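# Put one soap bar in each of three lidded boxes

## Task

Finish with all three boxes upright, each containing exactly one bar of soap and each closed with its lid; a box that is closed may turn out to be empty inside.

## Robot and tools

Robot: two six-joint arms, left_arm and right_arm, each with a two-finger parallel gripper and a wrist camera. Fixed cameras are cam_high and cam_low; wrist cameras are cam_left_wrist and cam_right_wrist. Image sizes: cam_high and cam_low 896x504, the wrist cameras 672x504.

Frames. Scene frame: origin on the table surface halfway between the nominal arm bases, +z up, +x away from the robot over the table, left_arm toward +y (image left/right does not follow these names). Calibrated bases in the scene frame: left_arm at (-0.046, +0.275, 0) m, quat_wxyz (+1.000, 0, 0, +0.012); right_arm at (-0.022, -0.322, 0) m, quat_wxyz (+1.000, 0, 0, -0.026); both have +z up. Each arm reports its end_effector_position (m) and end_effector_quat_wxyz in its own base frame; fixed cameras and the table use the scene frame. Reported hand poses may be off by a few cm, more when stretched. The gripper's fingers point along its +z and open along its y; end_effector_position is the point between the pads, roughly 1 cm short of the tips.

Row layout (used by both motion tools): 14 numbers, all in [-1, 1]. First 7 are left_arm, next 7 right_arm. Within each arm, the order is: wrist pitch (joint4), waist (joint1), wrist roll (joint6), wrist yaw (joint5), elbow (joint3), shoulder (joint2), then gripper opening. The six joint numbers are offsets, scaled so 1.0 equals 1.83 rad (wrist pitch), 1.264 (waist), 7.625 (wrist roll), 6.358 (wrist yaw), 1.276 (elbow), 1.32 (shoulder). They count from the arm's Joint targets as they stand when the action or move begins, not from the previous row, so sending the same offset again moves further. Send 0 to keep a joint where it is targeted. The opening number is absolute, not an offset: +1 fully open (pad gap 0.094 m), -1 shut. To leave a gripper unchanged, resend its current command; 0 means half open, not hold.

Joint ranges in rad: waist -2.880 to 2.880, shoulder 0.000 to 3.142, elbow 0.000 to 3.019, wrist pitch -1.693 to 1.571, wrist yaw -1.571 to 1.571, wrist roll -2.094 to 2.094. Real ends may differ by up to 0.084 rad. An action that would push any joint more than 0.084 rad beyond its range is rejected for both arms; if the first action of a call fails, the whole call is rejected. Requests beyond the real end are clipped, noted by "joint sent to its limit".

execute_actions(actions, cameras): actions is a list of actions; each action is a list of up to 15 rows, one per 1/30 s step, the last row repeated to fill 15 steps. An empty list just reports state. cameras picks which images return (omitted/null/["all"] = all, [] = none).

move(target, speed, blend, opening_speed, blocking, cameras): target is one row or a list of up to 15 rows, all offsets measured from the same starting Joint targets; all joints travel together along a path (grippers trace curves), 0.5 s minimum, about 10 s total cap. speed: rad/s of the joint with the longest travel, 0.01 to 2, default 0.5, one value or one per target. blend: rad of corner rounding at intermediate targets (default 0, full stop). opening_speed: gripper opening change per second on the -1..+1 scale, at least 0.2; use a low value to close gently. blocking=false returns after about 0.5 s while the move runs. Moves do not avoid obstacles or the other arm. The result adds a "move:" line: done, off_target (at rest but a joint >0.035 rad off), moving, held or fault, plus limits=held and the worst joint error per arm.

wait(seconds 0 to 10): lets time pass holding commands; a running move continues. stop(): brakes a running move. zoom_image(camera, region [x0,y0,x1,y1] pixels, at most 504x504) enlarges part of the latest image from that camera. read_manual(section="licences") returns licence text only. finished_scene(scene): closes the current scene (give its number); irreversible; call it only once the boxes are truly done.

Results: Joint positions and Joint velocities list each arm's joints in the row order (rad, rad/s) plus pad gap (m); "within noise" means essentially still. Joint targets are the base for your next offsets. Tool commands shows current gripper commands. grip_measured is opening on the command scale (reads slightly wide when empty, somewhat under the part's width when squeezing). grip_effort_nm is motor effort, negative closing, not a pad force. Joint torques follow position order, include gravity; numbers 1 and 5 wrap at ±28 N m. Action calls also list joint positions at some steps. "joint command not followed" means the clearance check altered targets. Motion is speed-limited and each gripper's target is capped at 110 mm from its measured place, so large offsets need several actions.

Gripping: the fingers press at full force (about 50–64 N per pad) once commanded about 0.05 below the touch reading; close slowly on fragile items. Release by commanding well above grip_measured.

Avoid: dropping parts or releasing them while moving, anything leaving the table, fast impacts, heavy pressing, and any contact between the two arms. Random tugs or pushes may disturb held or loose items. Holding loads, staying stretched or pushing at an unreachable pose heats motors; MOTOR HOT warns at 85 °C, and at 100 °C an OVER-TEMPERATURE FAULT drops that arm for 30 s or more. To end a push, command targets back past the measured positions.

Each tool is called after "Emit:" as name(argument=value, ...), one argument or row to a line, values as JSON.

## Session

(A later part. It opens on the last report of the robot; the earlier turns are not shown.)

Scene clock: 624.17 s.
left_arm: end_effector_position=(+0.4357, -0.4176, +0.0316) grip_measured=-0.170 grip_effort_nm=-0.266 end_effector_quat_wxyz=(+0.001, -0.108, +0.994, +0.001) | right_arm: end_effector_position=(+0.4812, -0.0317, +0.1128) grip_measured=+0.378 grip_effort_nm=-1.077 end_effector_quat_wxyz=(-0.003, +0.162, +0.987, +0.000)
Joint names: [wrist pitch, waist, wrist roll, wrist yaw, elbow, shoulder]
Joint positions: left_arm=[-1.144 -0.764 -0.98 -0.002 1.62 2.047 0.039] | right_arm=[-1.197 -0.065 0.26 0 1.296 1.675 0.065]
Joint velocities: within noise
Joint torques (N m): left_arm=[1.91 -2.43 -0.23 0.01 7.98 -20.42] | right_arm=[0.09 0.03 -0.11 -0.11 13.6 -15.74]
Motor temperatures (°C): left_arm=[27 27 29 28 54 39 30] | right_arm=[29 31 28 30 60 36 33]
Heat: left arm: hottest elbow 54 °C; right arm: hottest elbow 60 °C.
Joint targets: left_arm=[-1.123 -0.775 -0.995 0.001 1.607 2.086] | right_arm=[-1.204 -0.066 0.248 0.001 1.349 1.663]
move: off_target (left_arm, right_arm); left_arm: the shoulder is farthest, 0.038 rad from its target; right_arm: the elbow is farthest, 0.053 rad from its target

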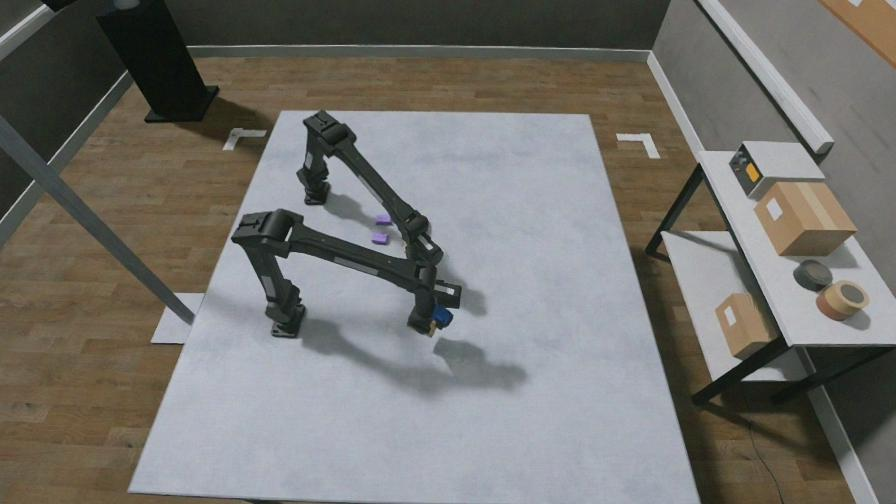

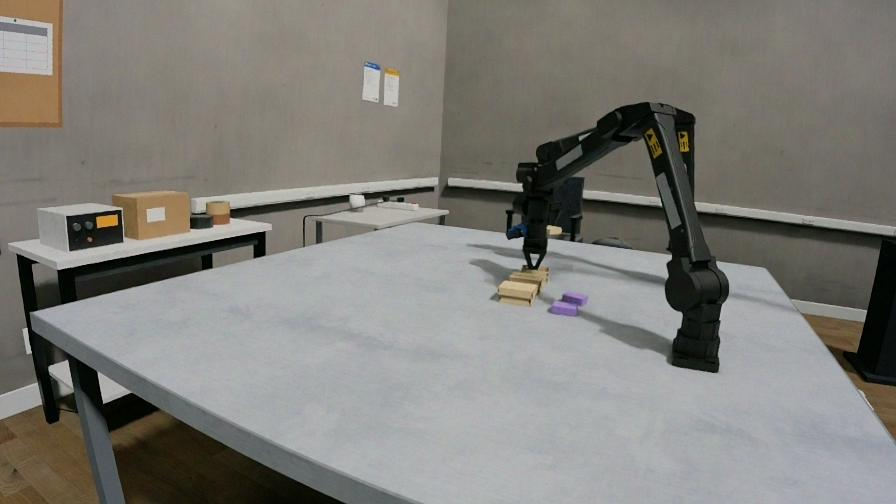

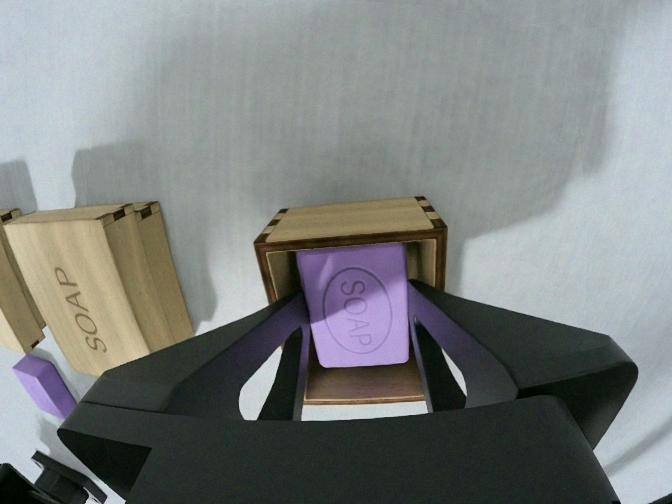

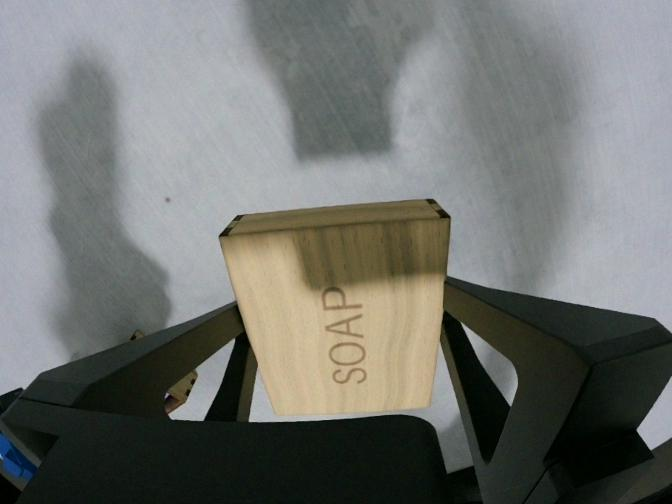

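Emit:
move(
  target=[0,0,0,0,0,0,-0.15,0,0,0,0,0,0,0.25],
  opening_speed=0.2,
  cameras=[],
)

Emit:
move(
  target=[
    [-0.0137,0,0,0,0.0549,-0.029,-0.15,0,0,0,0,0,0,0.25],
    [-0.1388,0,0,0,0.16,-0.0985,-0.15,0,0,0,0,0,0,0.25],
  ],
  speed=0.1,
  blend=0.012,
)

Emit:
zoom_image(
  camera="cam_low",
  region=[500, 220, 560, 300],
)

Scene clock: 634.00 s.
left_arm: end_effector_position=(+0.4361, -0.4179, +0.0316) grip_measured=-0.155 grip_effort_nm=0.256 end_effector_quat_wxyz=(+0.001, -0.108, +0.994, +0.000) | right_arm: end_effector_position=(+0.4812, -0.0317, +0.1128) grip_measured=+0.378 grip_effort_nm=-1.077 end_effector_quat_wxyz=(-0.003, +0.162, +0.987, +0.000)
Joint names: [wrist pitch, waist, wrist roll, wrist yaw, elbow, shoulder]
Joint positions: left_arm=[-1.142 -0.764 -0.98 -0.002 1.62 2.047 0.04] | right_arm=[-1.197 -0.065 0.26 0 1.296 1.675 0.065]
Joint velocities: within noise
Joint torques (N m): left_arm=[1.84 -2.37 -0.23 0.01 7.98 -20.48] | right_arm=[0.08 -0.03 -0.11 -0.11 13.59 -15.74]
Motor temperatures (°C): left_arm=[27 27 29 28 53 39 30] | right_arm=[29 31 28 30 60 36 33]
Heat: left arm: hottest elbow 53 °C; right arm: hottest elbow 60 °C.
Joint targets: left_arm=[-1.123 -0.775 -0.995 0.001 1.607 2.086] | right_arm=[-1.204 -0.066 0.248 0.001 1.349 1.663]
move: off_target (left_arm, right_arm); left_arm: the shoulder is farthest, 0.039 rad from its target; right_arm: the elbow is farthest, 0.053 rad from its target
No camera images: "cameras" was empty.

Scene clock: 637.47 s.
left_arm: end_effector_position=(+0.4358, -0.4176, +0.1242) grip_measured=-0.153 grip_effort_nm=0.129 end_effector_quat_wxyz=(-0.003, -0.108, +0.994, +0.005) | right_arm: end_effector_position=(+0.4812, -0.0317, +0.1128) grip_measured=+0.378 grip_effort_nm=-1.077 end_effector_quat_wxyz=(-0.003, +0.162, +0.987, +0.000)
Joint names: [wrist pitch, waist, wrist roll, wrist yaw, elbow, shoulder]
Joint positions: left_arm=[-1.366 -0.764 -0.981 -0.002 1.759 1.975 0.04] | right_arm=[-1.197 -0.065 0.26 0 1.296 1.675 0.065]
Joint velocities: within noise
Joint torques (N m): left_arm=[0.79 -2.37 -0.22 0.01 14.65 -25] | right_arm=[0.09 0.03 -0.11 -0.11 13.59 -15.74]
Motor temperatures (°C): left_arm=[27 27 29 28 54 39 30] | right_arm=[29 31 28 30 60 36 33]
Heat: left arm: hottest elbow 54 °C; right arm: hottest elbow 60 °C.
Joint targets: left_arm=[-1.377 -0.775 -0.995 0.001 1.811 1.956] | right_arm=[-1.204 -0.066 0.248 0.001 1.349 1.663]
move: off_target (left_arm, right_arm); left_arm: the elbow is farthest, 0.052 rad from its target; right_arm: the elbow is farthest, 0.053 rad from its target

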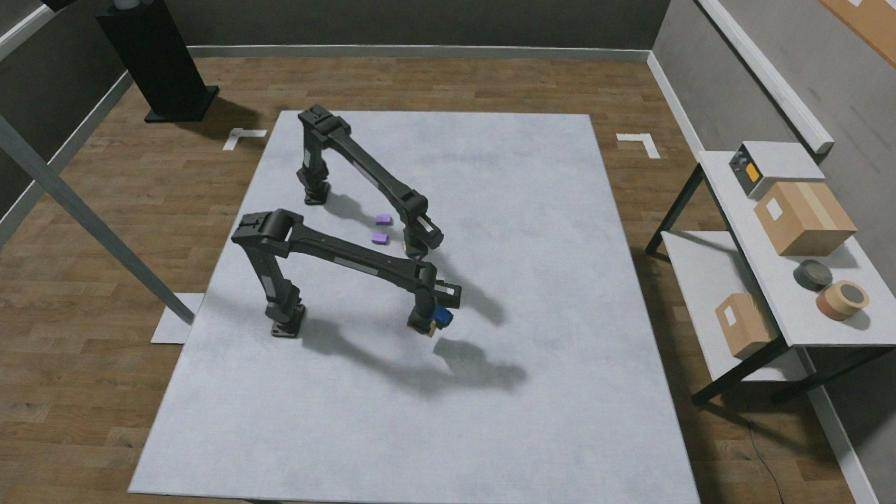

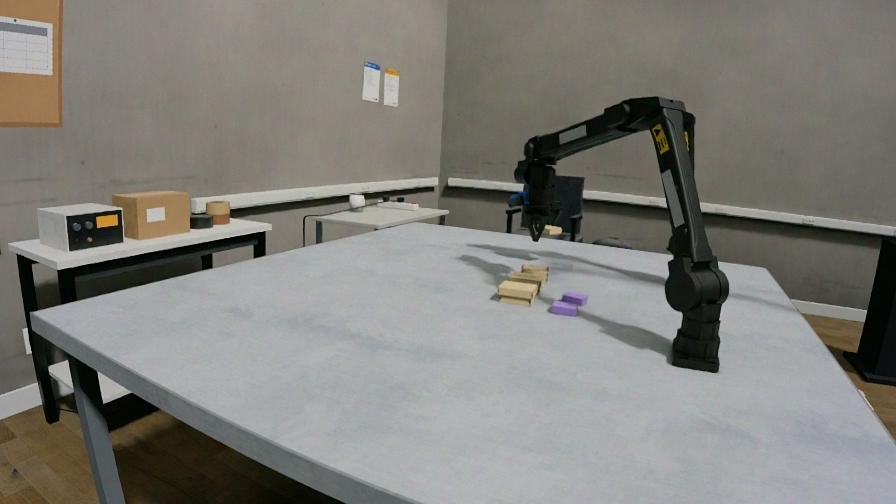

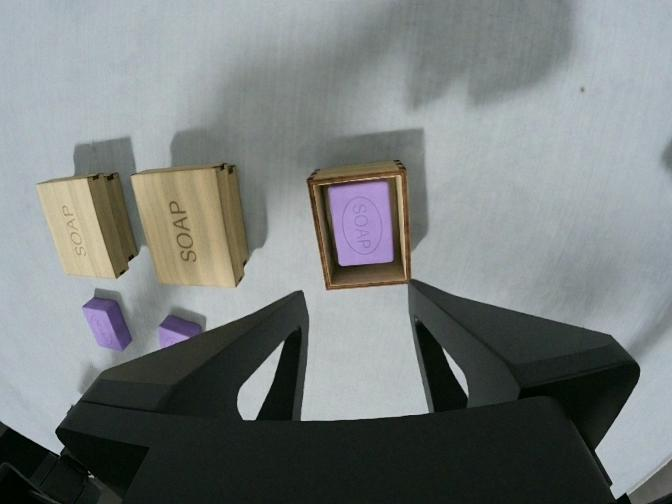

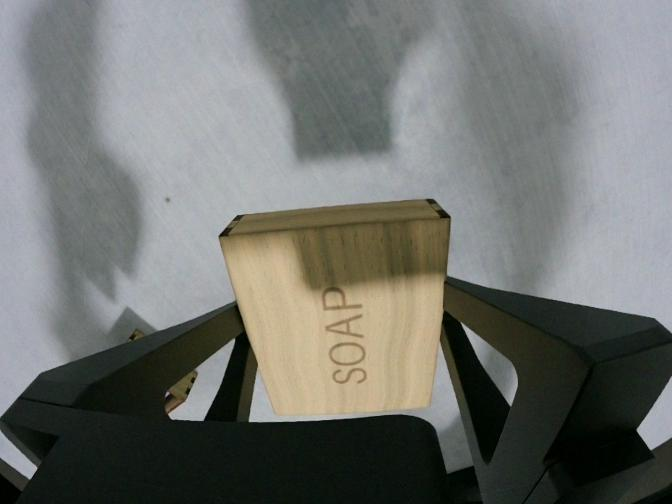

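Scaled by 6.300 from the camera's 896x504 image, which has a finer 1280x720 frame.

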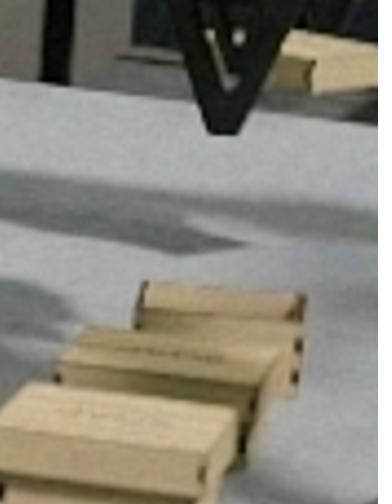

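Emit:
move(
  target=[
    [0,0,0,0,-0.009,-0.5,0.3,0,0,0,0,0,0,0.25],
    [0.151,0.85,0.089,0,-0.009,-1.027,0.3,0,0.35,0,0,0,0,0.25],
  ],
  speed=0.8,
  blend=0.15,
  opening_speed=1,
)

every number of target 2 of 2 must lie in its column's range; nothing of the call was run
Scene clock: 645.80 s.
left_arm: end_effector_position=(+0.4357, -0.4176, +0.1242) grip_measured=-0.153 grip_effort_nm=0.129 end_effector_quat_wxyz=(-0.003, -0.108, +0.994, +0.005) | right_arm: end_effector_position=(+0.4812, -0.0317, +0.1128) grip_measured=+0.378 grip_effort_nm=-1.082 end_effector_quat_wxyz=(-0.003, +0.162, +0.987, +0.000)
Joint names: [wrist pitch, waist, wrist roll, wrist yaw, elbow, shoulder]
Joint positions: left_arm=[-1.366 -0.764 -0.981 -0.002 1.759 1.975 0.04] | right_arm=[-1.197 -0.065 0.26 0 1.296 1.675 0.065]
Joint velocities: within noise
Joint torques (N m): left_arm=[0.59 -2.43 -0.23 0 14.61 -25.47] | right_arm=[0.08 0.03 -0.11 -0.11 13.59 -15.74]
Motor temperatures (°C): left_arm=[27 27 29 28 53 39 30] | right_arm=[29 31 28 30 60 36 33]
Heat: left arm: hottest elbow 53 °C; right arm: hottest elbow 60 °C.
Joint targets: left_arm=[-1.377 -0.775 -0.995 0.001 1.811 1.956] | right_arm=[-1.204 -0.066 0.248 0.001 1.349 1.663]
Tool commands: left_gripper/opening=-0.15 right_gripper/opening=+0.25

Emit:
move(
  target=[
    [0,0,0,0,-0.009,-0.5,0.3,0,0,0,0,0,0,0.25],
    [0.151,0.85,0.089,0,-0.009,-0.98,0.3,0,0.38,0,0,0,0,0.25],
  ],
  speed=0.8,
  blend=0.15,
  opening_speed=1,
)

Emit:
zoom_image(
  camera="cam_right_wrist",
  region=[180, 180, 480, 440],
)

Scene clock: 656.47 s.
left_arm: end_effector_position=(+0.1690, +0.0496, +0.7598) grip_measured=+0.297 grip_effort_nm=0.139 end_effector_quat_wxyz=(+0.707, -0.215, +0.673, -0.015) | right_arm: end_effector_position=(+0.4414, +0.1944, +0.1128) grip_measured=+0.379 grip_effort_nm=-1.082 end_effector_quat_wxyz=(-0.002, -0.078, +0.997, -0.001)
Joint names: [wrist pitch, waist, wrist roll, wrist yaw, elbow, shoulder]
Joint positions: left_arm=[-1.12 0.287 -0.332 -0.001 1.778 0.658 0.061] | right_arm=[-1.197 0.416 0.26 0 1.296 1.675 0.065]
Joint velocities: within noise
Joint torques (N m): left_arm=[3.45 -0.73 0.13 0.01 8.12 4.37] | right_arm=[0.08 -0.03 -0.1 -0.1 13.6 -15.74]
Motor temperatures (°C): left_arm=[27 27 29 28 54 39 30] | right_arm=[29 31 28 30 60 36 33]
Heat: left arm: hottest elbow 54 °C; right arm: hottest elbow 60 °C.
Joint targets: left_arm=[-1.100 0.299 -0.317 0.001 1.799 0.662] | right_arm=[-1.204 0.414 0.248 0.001 1.349 1.663]
move: off_target (right_arm); right_arm: the elbow is farthest, 0.053 rad from its target

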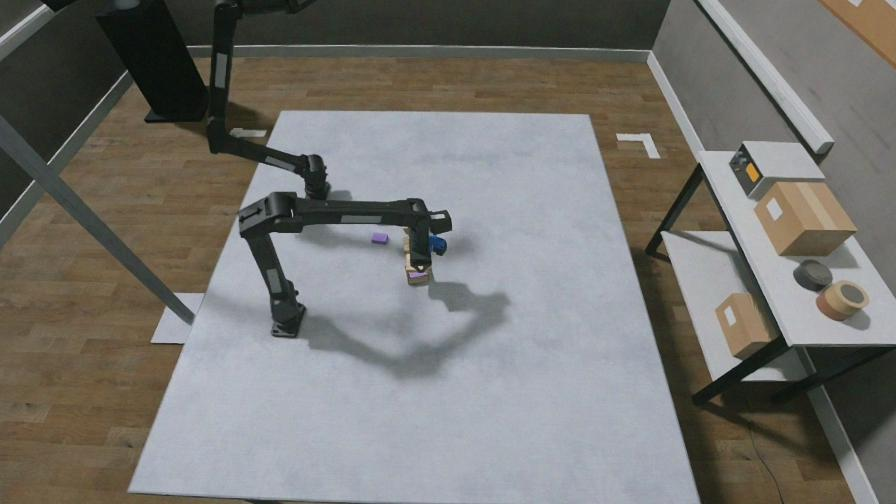

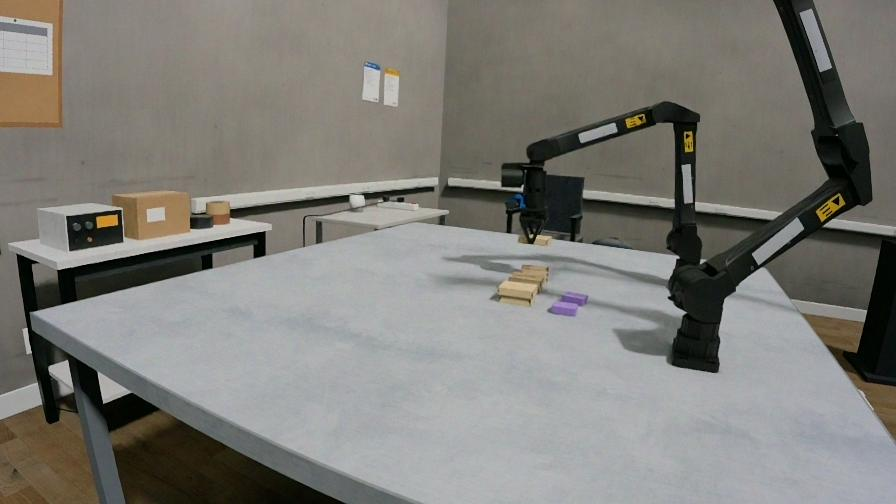

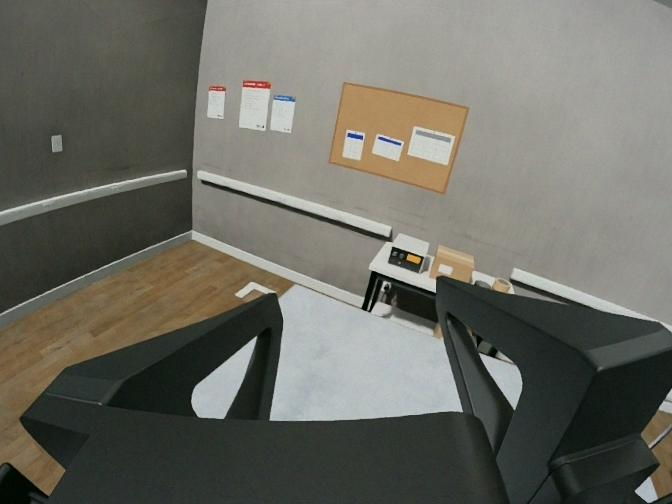

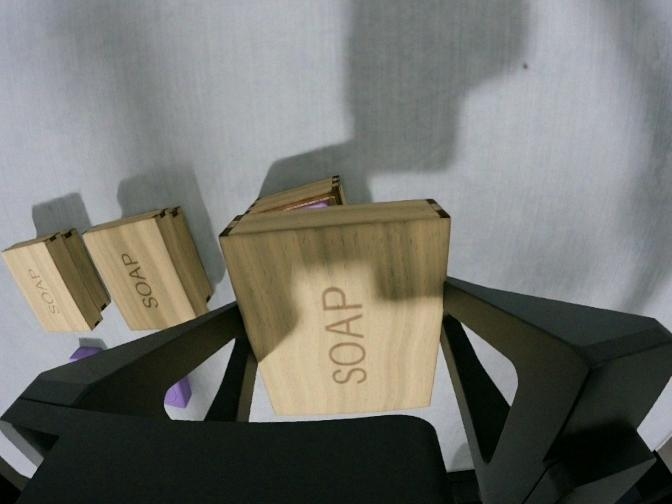

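Scaled by 1.680 from the camera's 672x504 image, which has a finer 960x720 frame.

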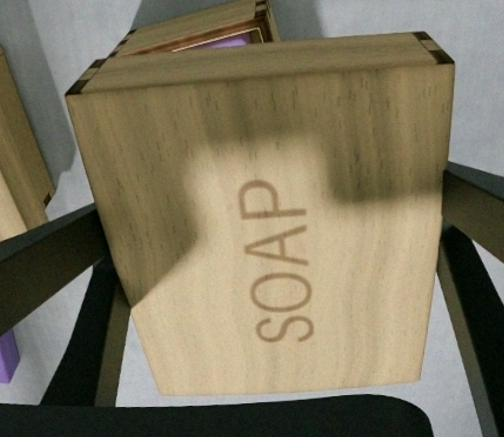

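Emit:
move(
  target=[0,0,0,0,0,0,0.3,0,0.066,-0.0138,0,0,0,0.25],
  speed=0.2,
  cameras=["cam_right_wrist","cam_low"],
)

Emit:
zoom_image(
  camera="cam_right_wrist",
  region=[200, 150, 460, 300],
)

Emit:
zoom_image(
  camera="cam_low",
  region=[500, 220, 560, 300],
)

Scene clock: 669.60 s.
left_arm: end_effector_position=(+0.1690, +0.0496, +0.7598) grip_measured=+0.297 grip_effort_nm=0.134 end_effector_quat_wxyz=(+0.707, -0.215, +0.673, -0.015) | right_arm: end_effector_position=(+0.4244, +0.2291, +0.1128) grip_measured=+0.379 grip_effort_nm=-1.082 end_effector_quat_wxyz=(-0.002, -0.169, +0.986, -0.001)
Joint names: [wrist pitch, waist, wrist roll, wrist yaw, elbow, shoulder]
Joint positions: left_arm=[-1.12 0.288 -0.33 -0.001 1.778 0.658 0.061] | right_arm=[-1.197 0.496 0.156 0 1.296 1.675 0.065]
Joint velocities: within noise
Joint torques (N m): left_arm=[3.43 -0.67 0.12 0.01 8.12 4.48] | right_arm=[0.08 0.26 -0.05 -0.11 13.59 -15.74]
Motor temperatures (°C): left_arm=[27 27 29 28 54 37 30] | right_arm=[29 31 28 30 60 36 33]
Heat: left arm: hottest elbow 54 °C; right arm: hottest elbow 60 °C.
Joint targets: left_arm=[-1.100 0.300 -0.316 0.001 1.799 0.662] | right_arm=[-1.204 0.498 0.143 0.001 1.349 1.663]
move: off_target (right_arm); right_arm: the elbow is farthest, 0.053 rad from its target
Images, in order (width x height): cam_low 896x504, cam_right_wrist 672x504.

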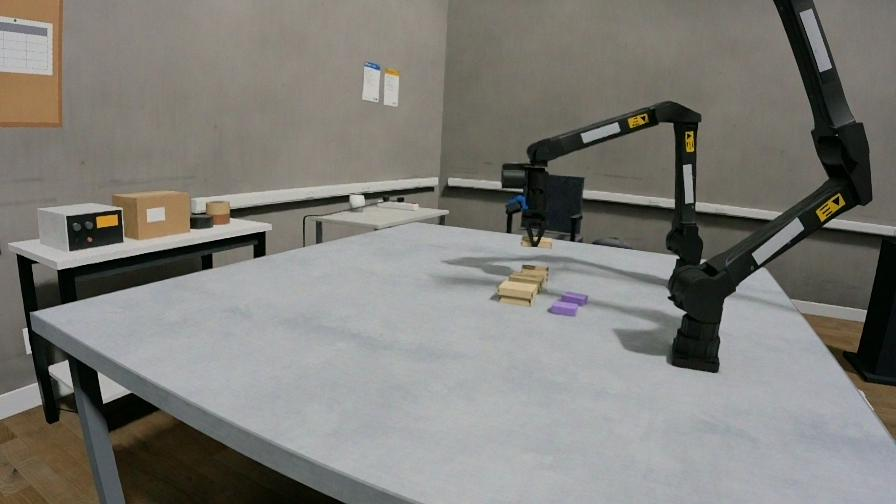

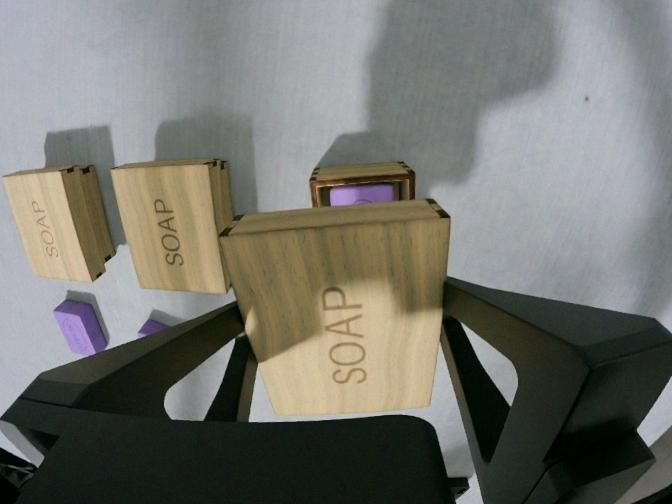

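Scaled by 1.938 from the camera's 672x504 image, which has a finer 960x720 frame.

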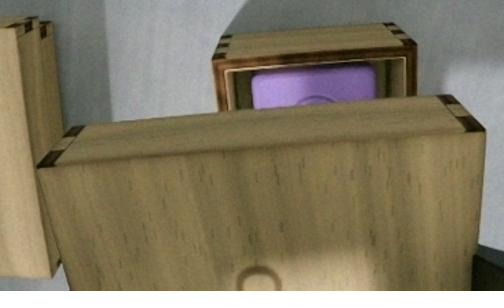

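Scaled by 6.300 from the camera's 896x504 image, which has a finer 1280x720 frame.

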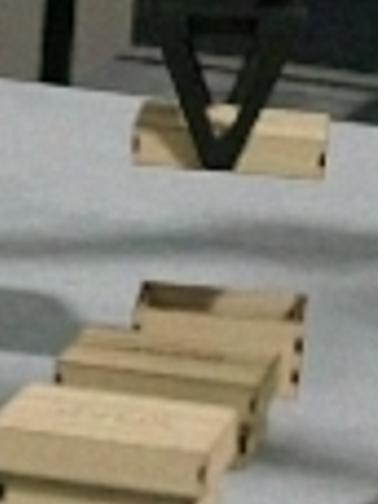

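Emit:
move(
  target=[0,0,0,0,0,0,0.3,0,-0.0222,-0.0027,0,0,0,0.25],
  speed=0.2,
  cameras=["cam_right_wrist","cam_low"],
)

Emit:
zoom_image(
  camera="cam_right_wrist",
  region=[200, 150, 460, 300],
)

Emit:
zoom_image(
  camera="cam_low",
  region=[500, 220, 560, 300],
)

Scene clock: 697.93 s.
left_arm: end_effector_position=(+0.1690, +0.0496, +0.7598) grip_measured=+0.297 grip_effort_nm=0.134 end_effector_quat_wxyz=(+0.707, -0.215, +0.673, -0.015) | right_arm: end_effector_position=(+0.4292, +0.2200, +0.1128) grip_measured=+0.379 grip_effort_nm=-1.082 end_effector_quat_wxyz=(-0.003, -0.169, +0.986, -0.001)
Joint names: [wrist pitch, waist, wrist roll, wrist yaw, elbow, shoulder]
Joint positions: left_arm=[-1.12 0.288 -0.33 -0.001 1.778 0.658 0.061] | right_arm=[-1.197 0.474 0.136 0 1.296 1.675 0.065]
Joint velocities: within noise
Joint torques (N m): left_arm=[3.47 -0.62 0.12 0.01 8.12 4.48] | right_arm=[0.09 -0.32 -0.11 -0.11 13.59 -15.74]
Motor temperatures (°C): left_arm=[27 27 29 28 52 35 30] | right_arm=[29 31 28 30 60 36 33]
Heat: left arm: hottest elbow 52 °C; right arm: hottest elbow 60 °C.
Joint targets: left_arm=[-1.100 0.300 -0.316 0.001 1.799 0.662] | right_arm=[-1.204 0.470 0.122 0.001 1.349 1.663]
move: off_target (right_arm); right_arm: the elbow is farthest, 0.053 rad from its target
Images, in order (width x height): cam_low 896x504, cam_right_wrist 672x504.

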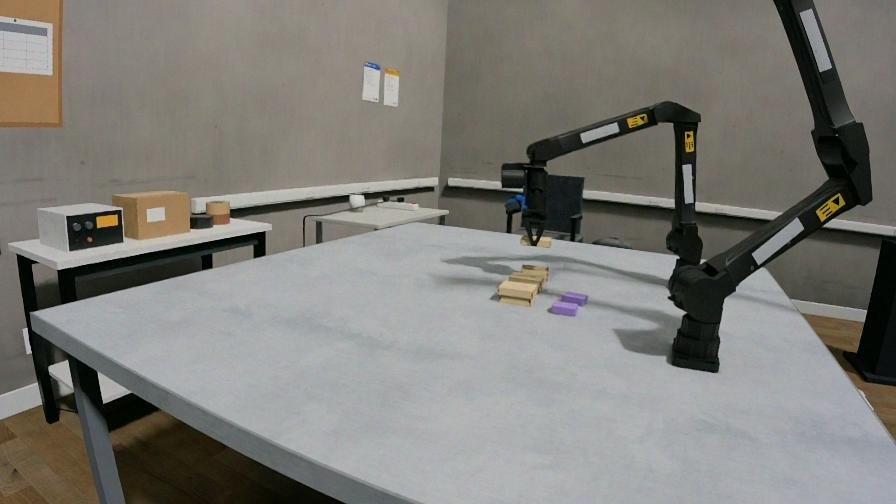

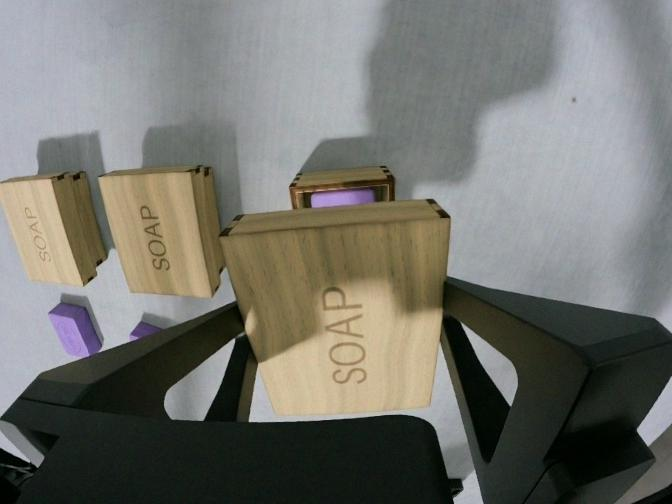

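Scaled by 1.938 from the camera's 672x504 image, which has a finer 960x720 frame.

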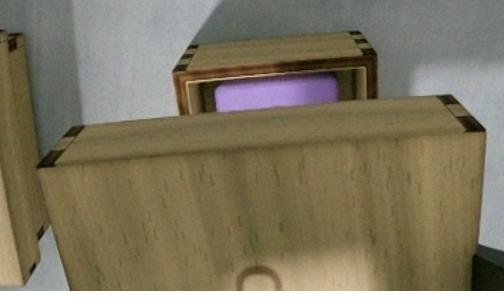

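Scaled by 6.300 from the camera's 896x504 image, which has a finer 1280x720 frame.

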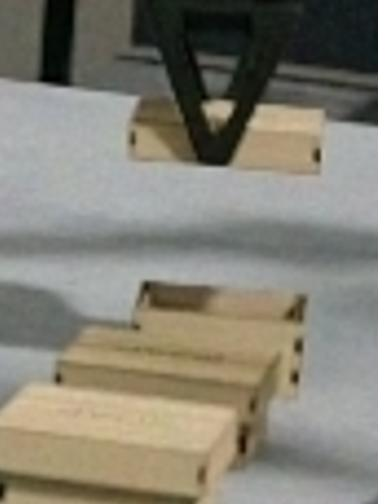

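Emit:
move(
  target=[
    [0,0,0,0,0,0,0.3,0,0,-0.002,0,-0.033,0,0.25],
    [0,0,0,0,0,0,0.3,0.076,0,-0.002,0,-0.1082,0.0636,0.25],
  ],
  speed=0.1,
  blend=0.012,
  cameras=["cam_right_wrist","cam_low"],
)

Emit:
zoom_image(
  camera="cam_right_wrist",
  region=[200, 130, 460, 300],
)

Emit:
zoom_image(
  camera="cam_low",
  region=[500, 220, 560, 300],
)

Scene clock: 738.87 s.
left_arm: end_effector_position=(+0.1690, +0.0496, +0.7598) grip_measured=+0.297 grip_effort_nm=0.125 end_effector_quat_wxyz=(+0.707, -0.215, +0.673, -0.015) | right_arm: end_effector_position=(+0.4267, +0.2187, +0.0634) grip_measured=+0.379 grip_effort_nm=-1.077 end_effector_quat_wxyz=(-0.004, -0.176, +0.984, -0.001)
Joint names: [wrist pitch, waist, wrist roll, wrist yaw, elbow, shoulder]
Joint positions: left_arm=[-1.12 0.288 -0.33 -0.001 1.778 0.658 0.061] | right_arm=[-1.075 0.474 0.12 0 1.221 1.726 0.065]
Joint velocities: within noise
Joint torques (N m): left_arm=[3.44 -0.73 0.12 0.01 8.12 4.42] | right_arm=[0.68 -0.32 -0.11 -0.11 7.73 -13.68]
Motor temperatures (°C): left_arm=[27 27 29 28 51 33 30] | right_arm=[29 31 28 30 60 36 33]
Heat: left arm: hottest elbow 51 °C; right arm: hottest elbow 60 °C.
Joint targets: left_arm=[-1.100 0.300 -0.316 0.001 1.799 0.662] | right_arm=[-1.066 0.470 0.107 0.001 1.211 1.747]
move: done
Images, in order (width x height): cam_low 896x504, cam_right_wrist 672x504.

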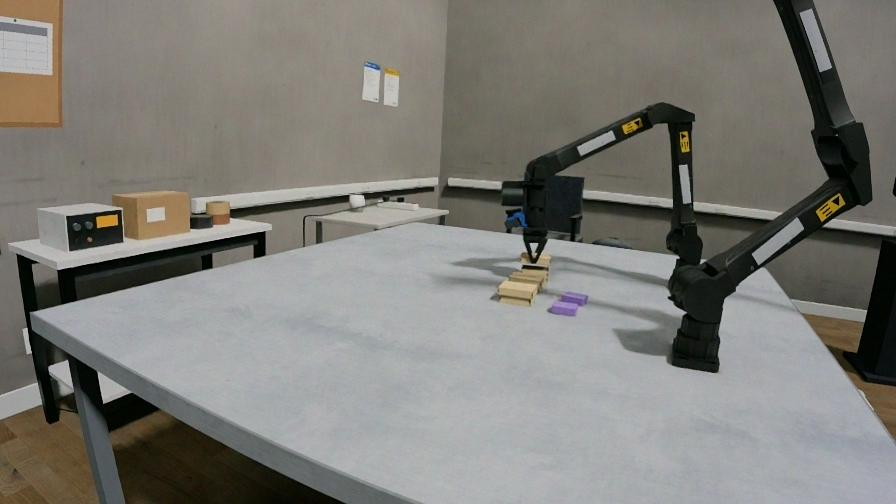

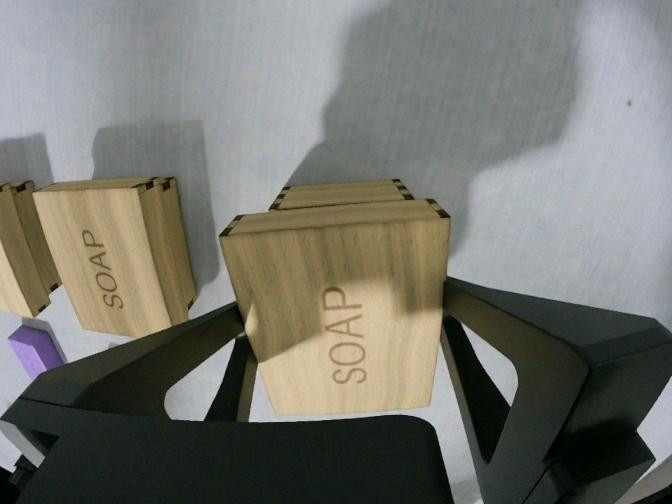

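Scaled by 1.938 from the camera's 672x504 image, which has a finer 960x720 frame.

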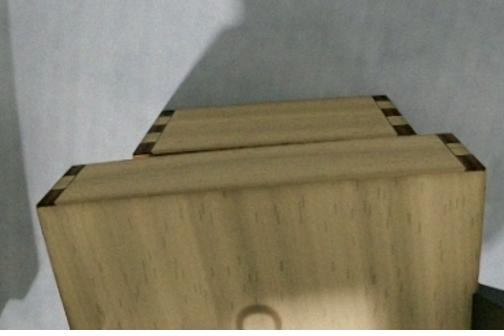

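Scaled by 6.300 from the camera's 896x504 image, which has a finer 1280x720 frame.

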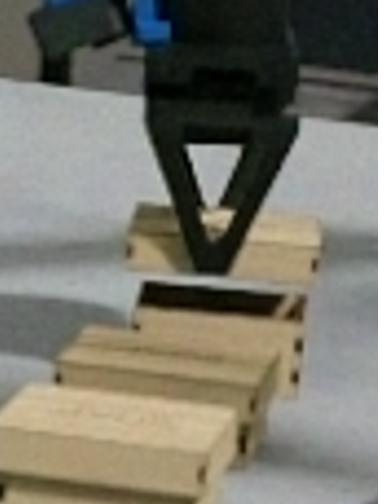

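Emit:
move(
  target=[0,0,0,0,0,0,0.3,0.028,0,0,0,-0.0137,0.0182,0.25],
  speed=0.1,
  cameras=["cam_right_wrist","cam_low"],
)

Emit:
zoom_image(
  camera="cam_right_wrist",
  region=[200, 130, 460, 300],
)

Emit:
zoom_image(
  camera="cam_low",
  region=[500, 220, 560, 300],
)

Scene clock: 758.07 s.
left_arm: end_effector_position=(+0.1690, +0.0496, +0.7598) grip_measured=+0.297 grip_effort_nm=0.134 end_effector_quat_wxyz=(+0.707, -0.215, +0.673, -0.015) | right_arm: end_effector_position=(+0.4296, +0.2202, +0.0469) grip_measured=+0.379 grip_effort_nm=-1.077 end_effector_quat_wxyz=(+0.001, -0.176, +0.984, +0.000)
Joint names: [wrist pitch, waist, wrist roll, wrist yaw, elbow, shoulder]
Joint positions: left_arm=[-1.12 0.288 -0.33 -0.001 1.778 0.658 0.061] | right_arm=[-1.024 0.474 0.12 0 1.204 1.75 0.065]
Joint velocities: within noise
Joint torques (N m): left_arm=[3.44 -0.67 0.11 0 8.12 4.48] | right_arm=[0.79 -0.38 -0.1 -0.12 7.54 -13.63]
Motor temperatures (°C): left_arm=[27 27 29 28 50 33 30] | right_arm=[29 31 28 30 57 36 33]
Heat: left arm: hottest elbow 50 °C; right arm: hottest elbow 57 °C.
Joint targets: left_arm=[-1.100 0.300 -0.316 0.001 1.799 0.662] | right_arm=[-1.014 0.470 0.107 0.001 1.194 1.771]
move: done
Images, in order (width x height): cam_low 896x504, cam_right_wrist 672x504.

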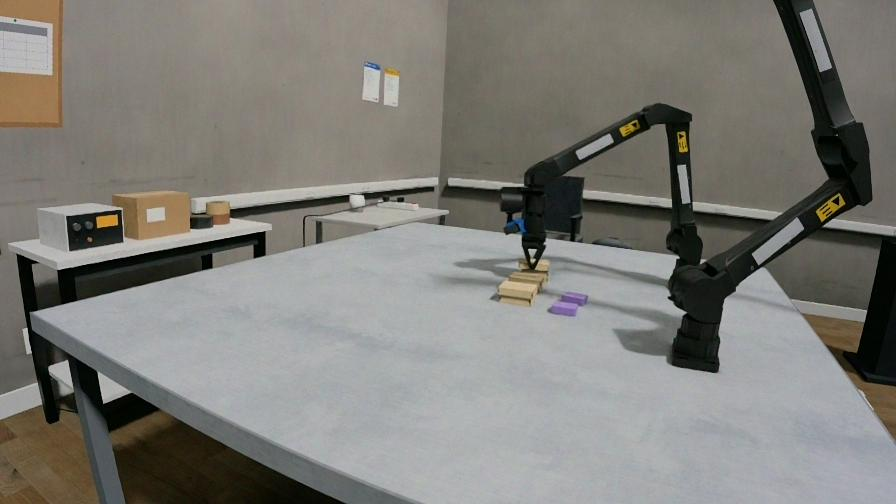

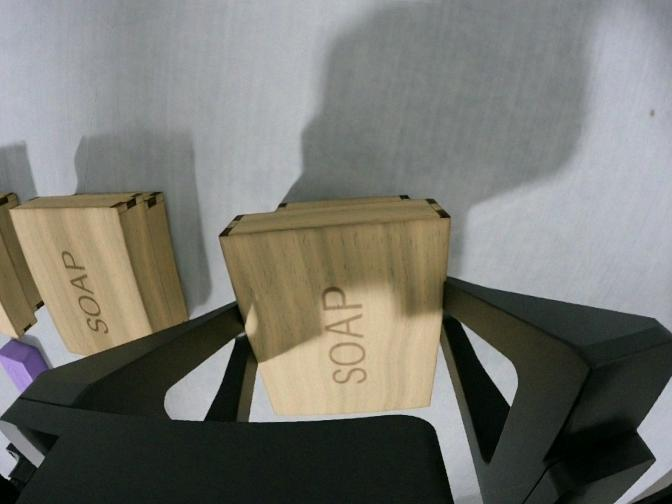

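Scaled by 1.938 from the camera's 672x504 image, which has a finer 960x720 frame.

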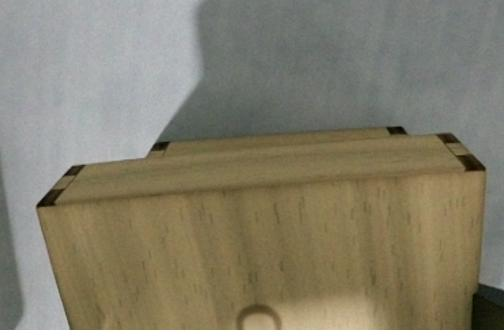

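Scaled by 6.300 from the camera's 896x504 image, which has a finer 1280x720 frame.

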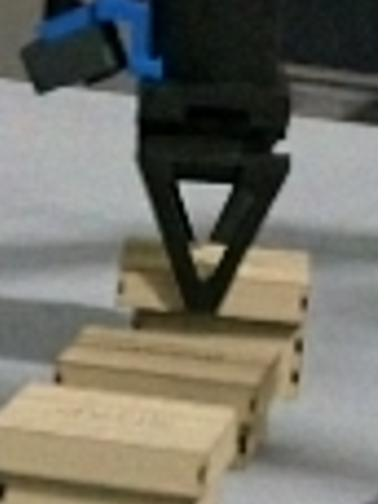

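Emit:
move(
  target=[0,0,0,0,0,0,0.3,0.0233,-0.0016,0,0,-0.0151,0.0177,0.25],
  speed=0.05,
  cameras=["cam_right_wrist","cam_low"],
)

Emit:
zoom_image(
  camera="cam_low",
  region=[500, 220, 560, 300],
)

Scene clock: 770.63 s.
left_arm: end_effector_position=(+0.1690, +0.0496, +0.7598) grip_measured=+0.297 grip_effort_nm=0.134 end_effector_quat_wxyz=(+0.707, -0.215, +0.673, -0.015) | right_arm: end_effector_position=(+0.4317, +0.2209, +0.0447) grip_measured=+0.379 grip_effort_nm=-1.077 end_effector_quat_wxyz=(+0.006, -0.176, +0.984, +0.002)
Joint names: [wrist pitch, waist, wrist roll, wrist yaw, elbow, shoulder]
Joint positions: left_arm=[-1.12 0.288 -0.33 -0.001 1.778 0.658 0.061] | right_arm=[-1.006 0.474 0.12 0 1.199 1.751 0.065]
Joint velocities: within noise
Joint torques (N m): left_arm=[3.45 -0.67 0.11 0.01 8.12 4.48] | right_arm=[1.72 -0.5 -0.11 -0.15 6.34 -11.81]
Motor temperatures (°C): left_arm=[27 27 29 28 50 33 29] | right_arm=[29 31 28 30 55 36 33]
Heat: left arm: hottest elbow 50 °C; right arm: hottest elbow 55 °C.
Joint targets: left_arm=[-1.100 0.300 -0.316 0.001 1.799 0.662] | right_arm=[-0.972 0.468 0.107 0.001 1.175 1.794]
move: off_target (right_arm); right_arm: the shoulder is farthest, 0.043 rad from its target
Images, in order (width x height): cam_low 896x504, cam_right_wrist 672x504.

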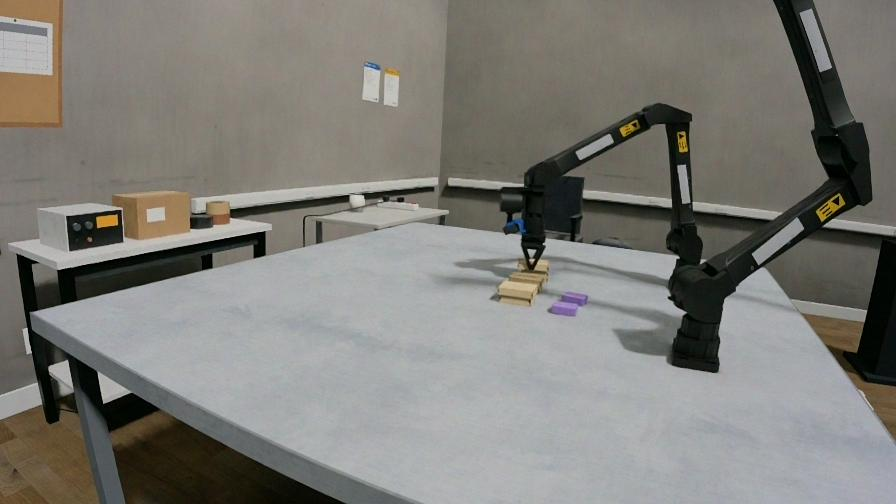

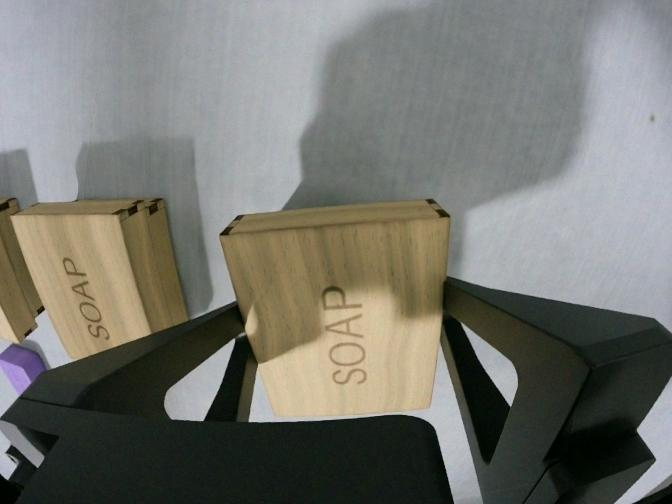

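Scaled by 6.300 from the camera's 896x504 image, which has a finer 1280x720 frame.

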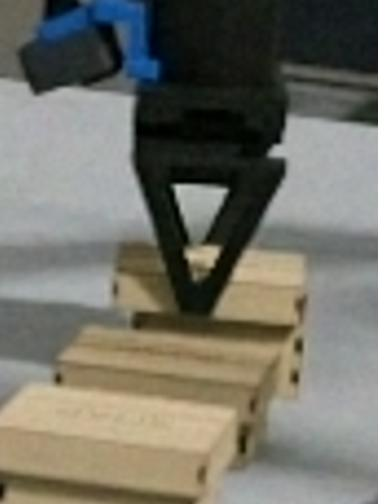

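Emit:
move(
  target=[0,0,0,0,0,0,0.3,-0.031,0,0,0,0.056,-0.037,0.25],
  speed=0.08,
  cameras=["cam_right_wrist","cam_low"],
)

Emit:
zoom_image(
  camera="cam_low",
  region=[500, 220, 560, 300],
)

Emit:
zoom_image(
  camera="cam_right_wrist",
  region=[200, 130, 460, 300],
)

Scene clock: 781.63 s.
left_arm: end_effector_position=(+0.1690, +0.0496, +0.7598) grip_measured=+0.297 grip_effort_nm=0.129 end_effector_quat_wxyz=(+0.707, -0.215, +0.673, -0.015) | right_arm: end_effector_position=(+0.4293, +0.2197, +0.0455) grip_measured=+0.379 grip_effort_nm=-1.077 end_effector_quat_wxyz=(+0.001, -0.176, +0.984, +0.000)
Joint names: [wrist pitch, waist, wrist roll, wrist yaw, elbow, shoulder]
Joint positions: left_arm=[-1.12 0.288 -0.33 -0.001 1.778 0.658 0.061] | right_arm=[-1.02 0.474 0.119 0 1.201 1.75 0.065]
Joint velocities: within noise
Joint torques (N m): left_arm=[3.45 -0.67 0.11 0.01 8.1 4.48] | right_arm=[0.1 -0.5 -0.11 -0.16 12.18 -15.5]
Motor temperatures (°C): left_arm=[27 27 29 28 49 33 29] | right_arm=[29 31 28 30 54 36 33]
Heat: left arm: hottest elbow 49 °C; right arm: hottest elbow 54 °C.
Joint targets: left_arm=[-1.100 0.300 -0.316 0.001 1.799 0.662] | right_arm=[-1.028 0.468 0.107 0.000 1.246 1.745]
move: off_target (right_arm); right_arm: the elbow is farthest, 0.046 rad from its target
Images, in order (width x height): cam_low 896x504, cam_right_wrist 672x504.

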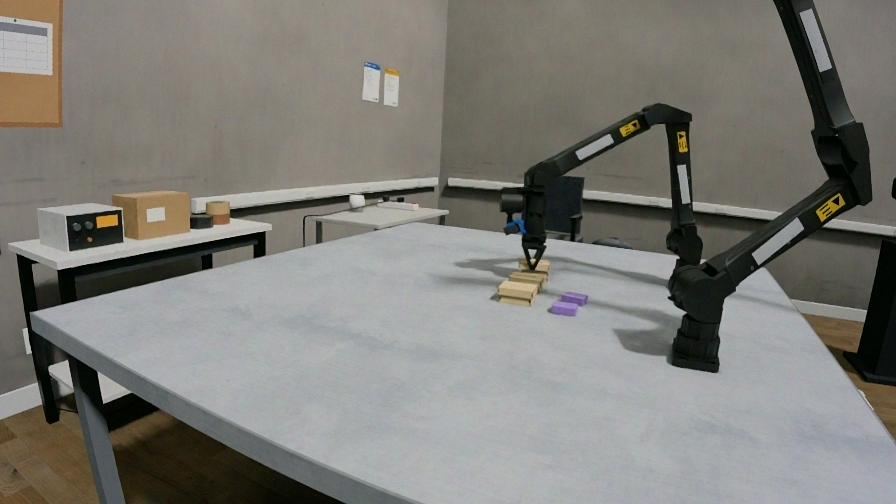

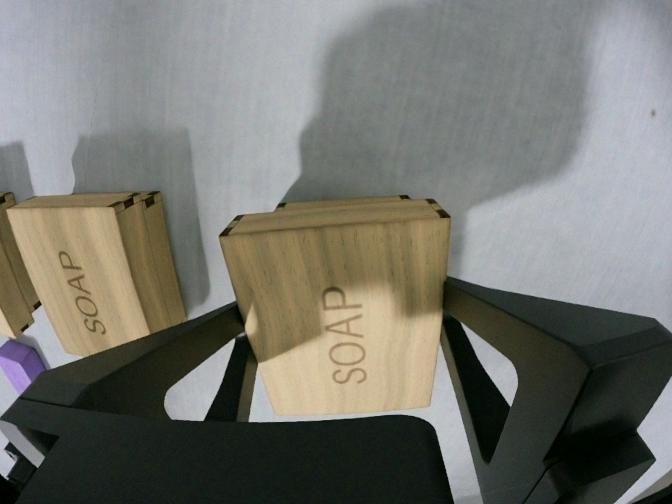

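Scaled by 6.300 from the camera's 896x504 image, which has a finer 1280x720 frame.

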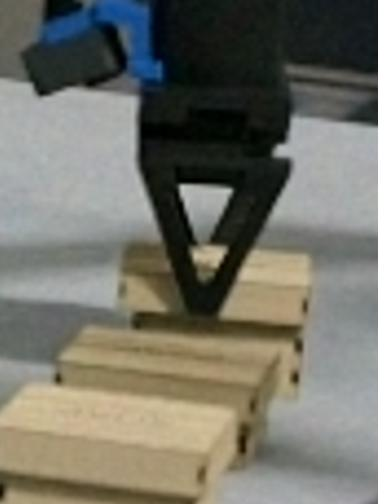

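Scaled by 1.938 from the camera's 672x504 image, which has a finer 960x720 frame.

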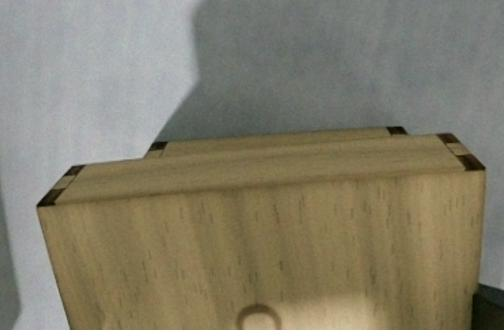

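Emit:
zoom_image(
  camera="cam_low",
  region=[514, 254, 556, 286],
)

Scaled by 12.000 from the camera's 896x504 image, which has a finer 1280x720 frame.

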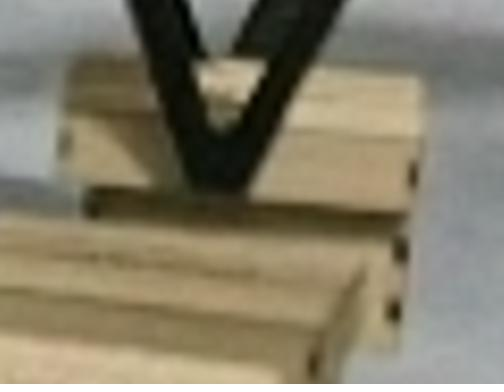

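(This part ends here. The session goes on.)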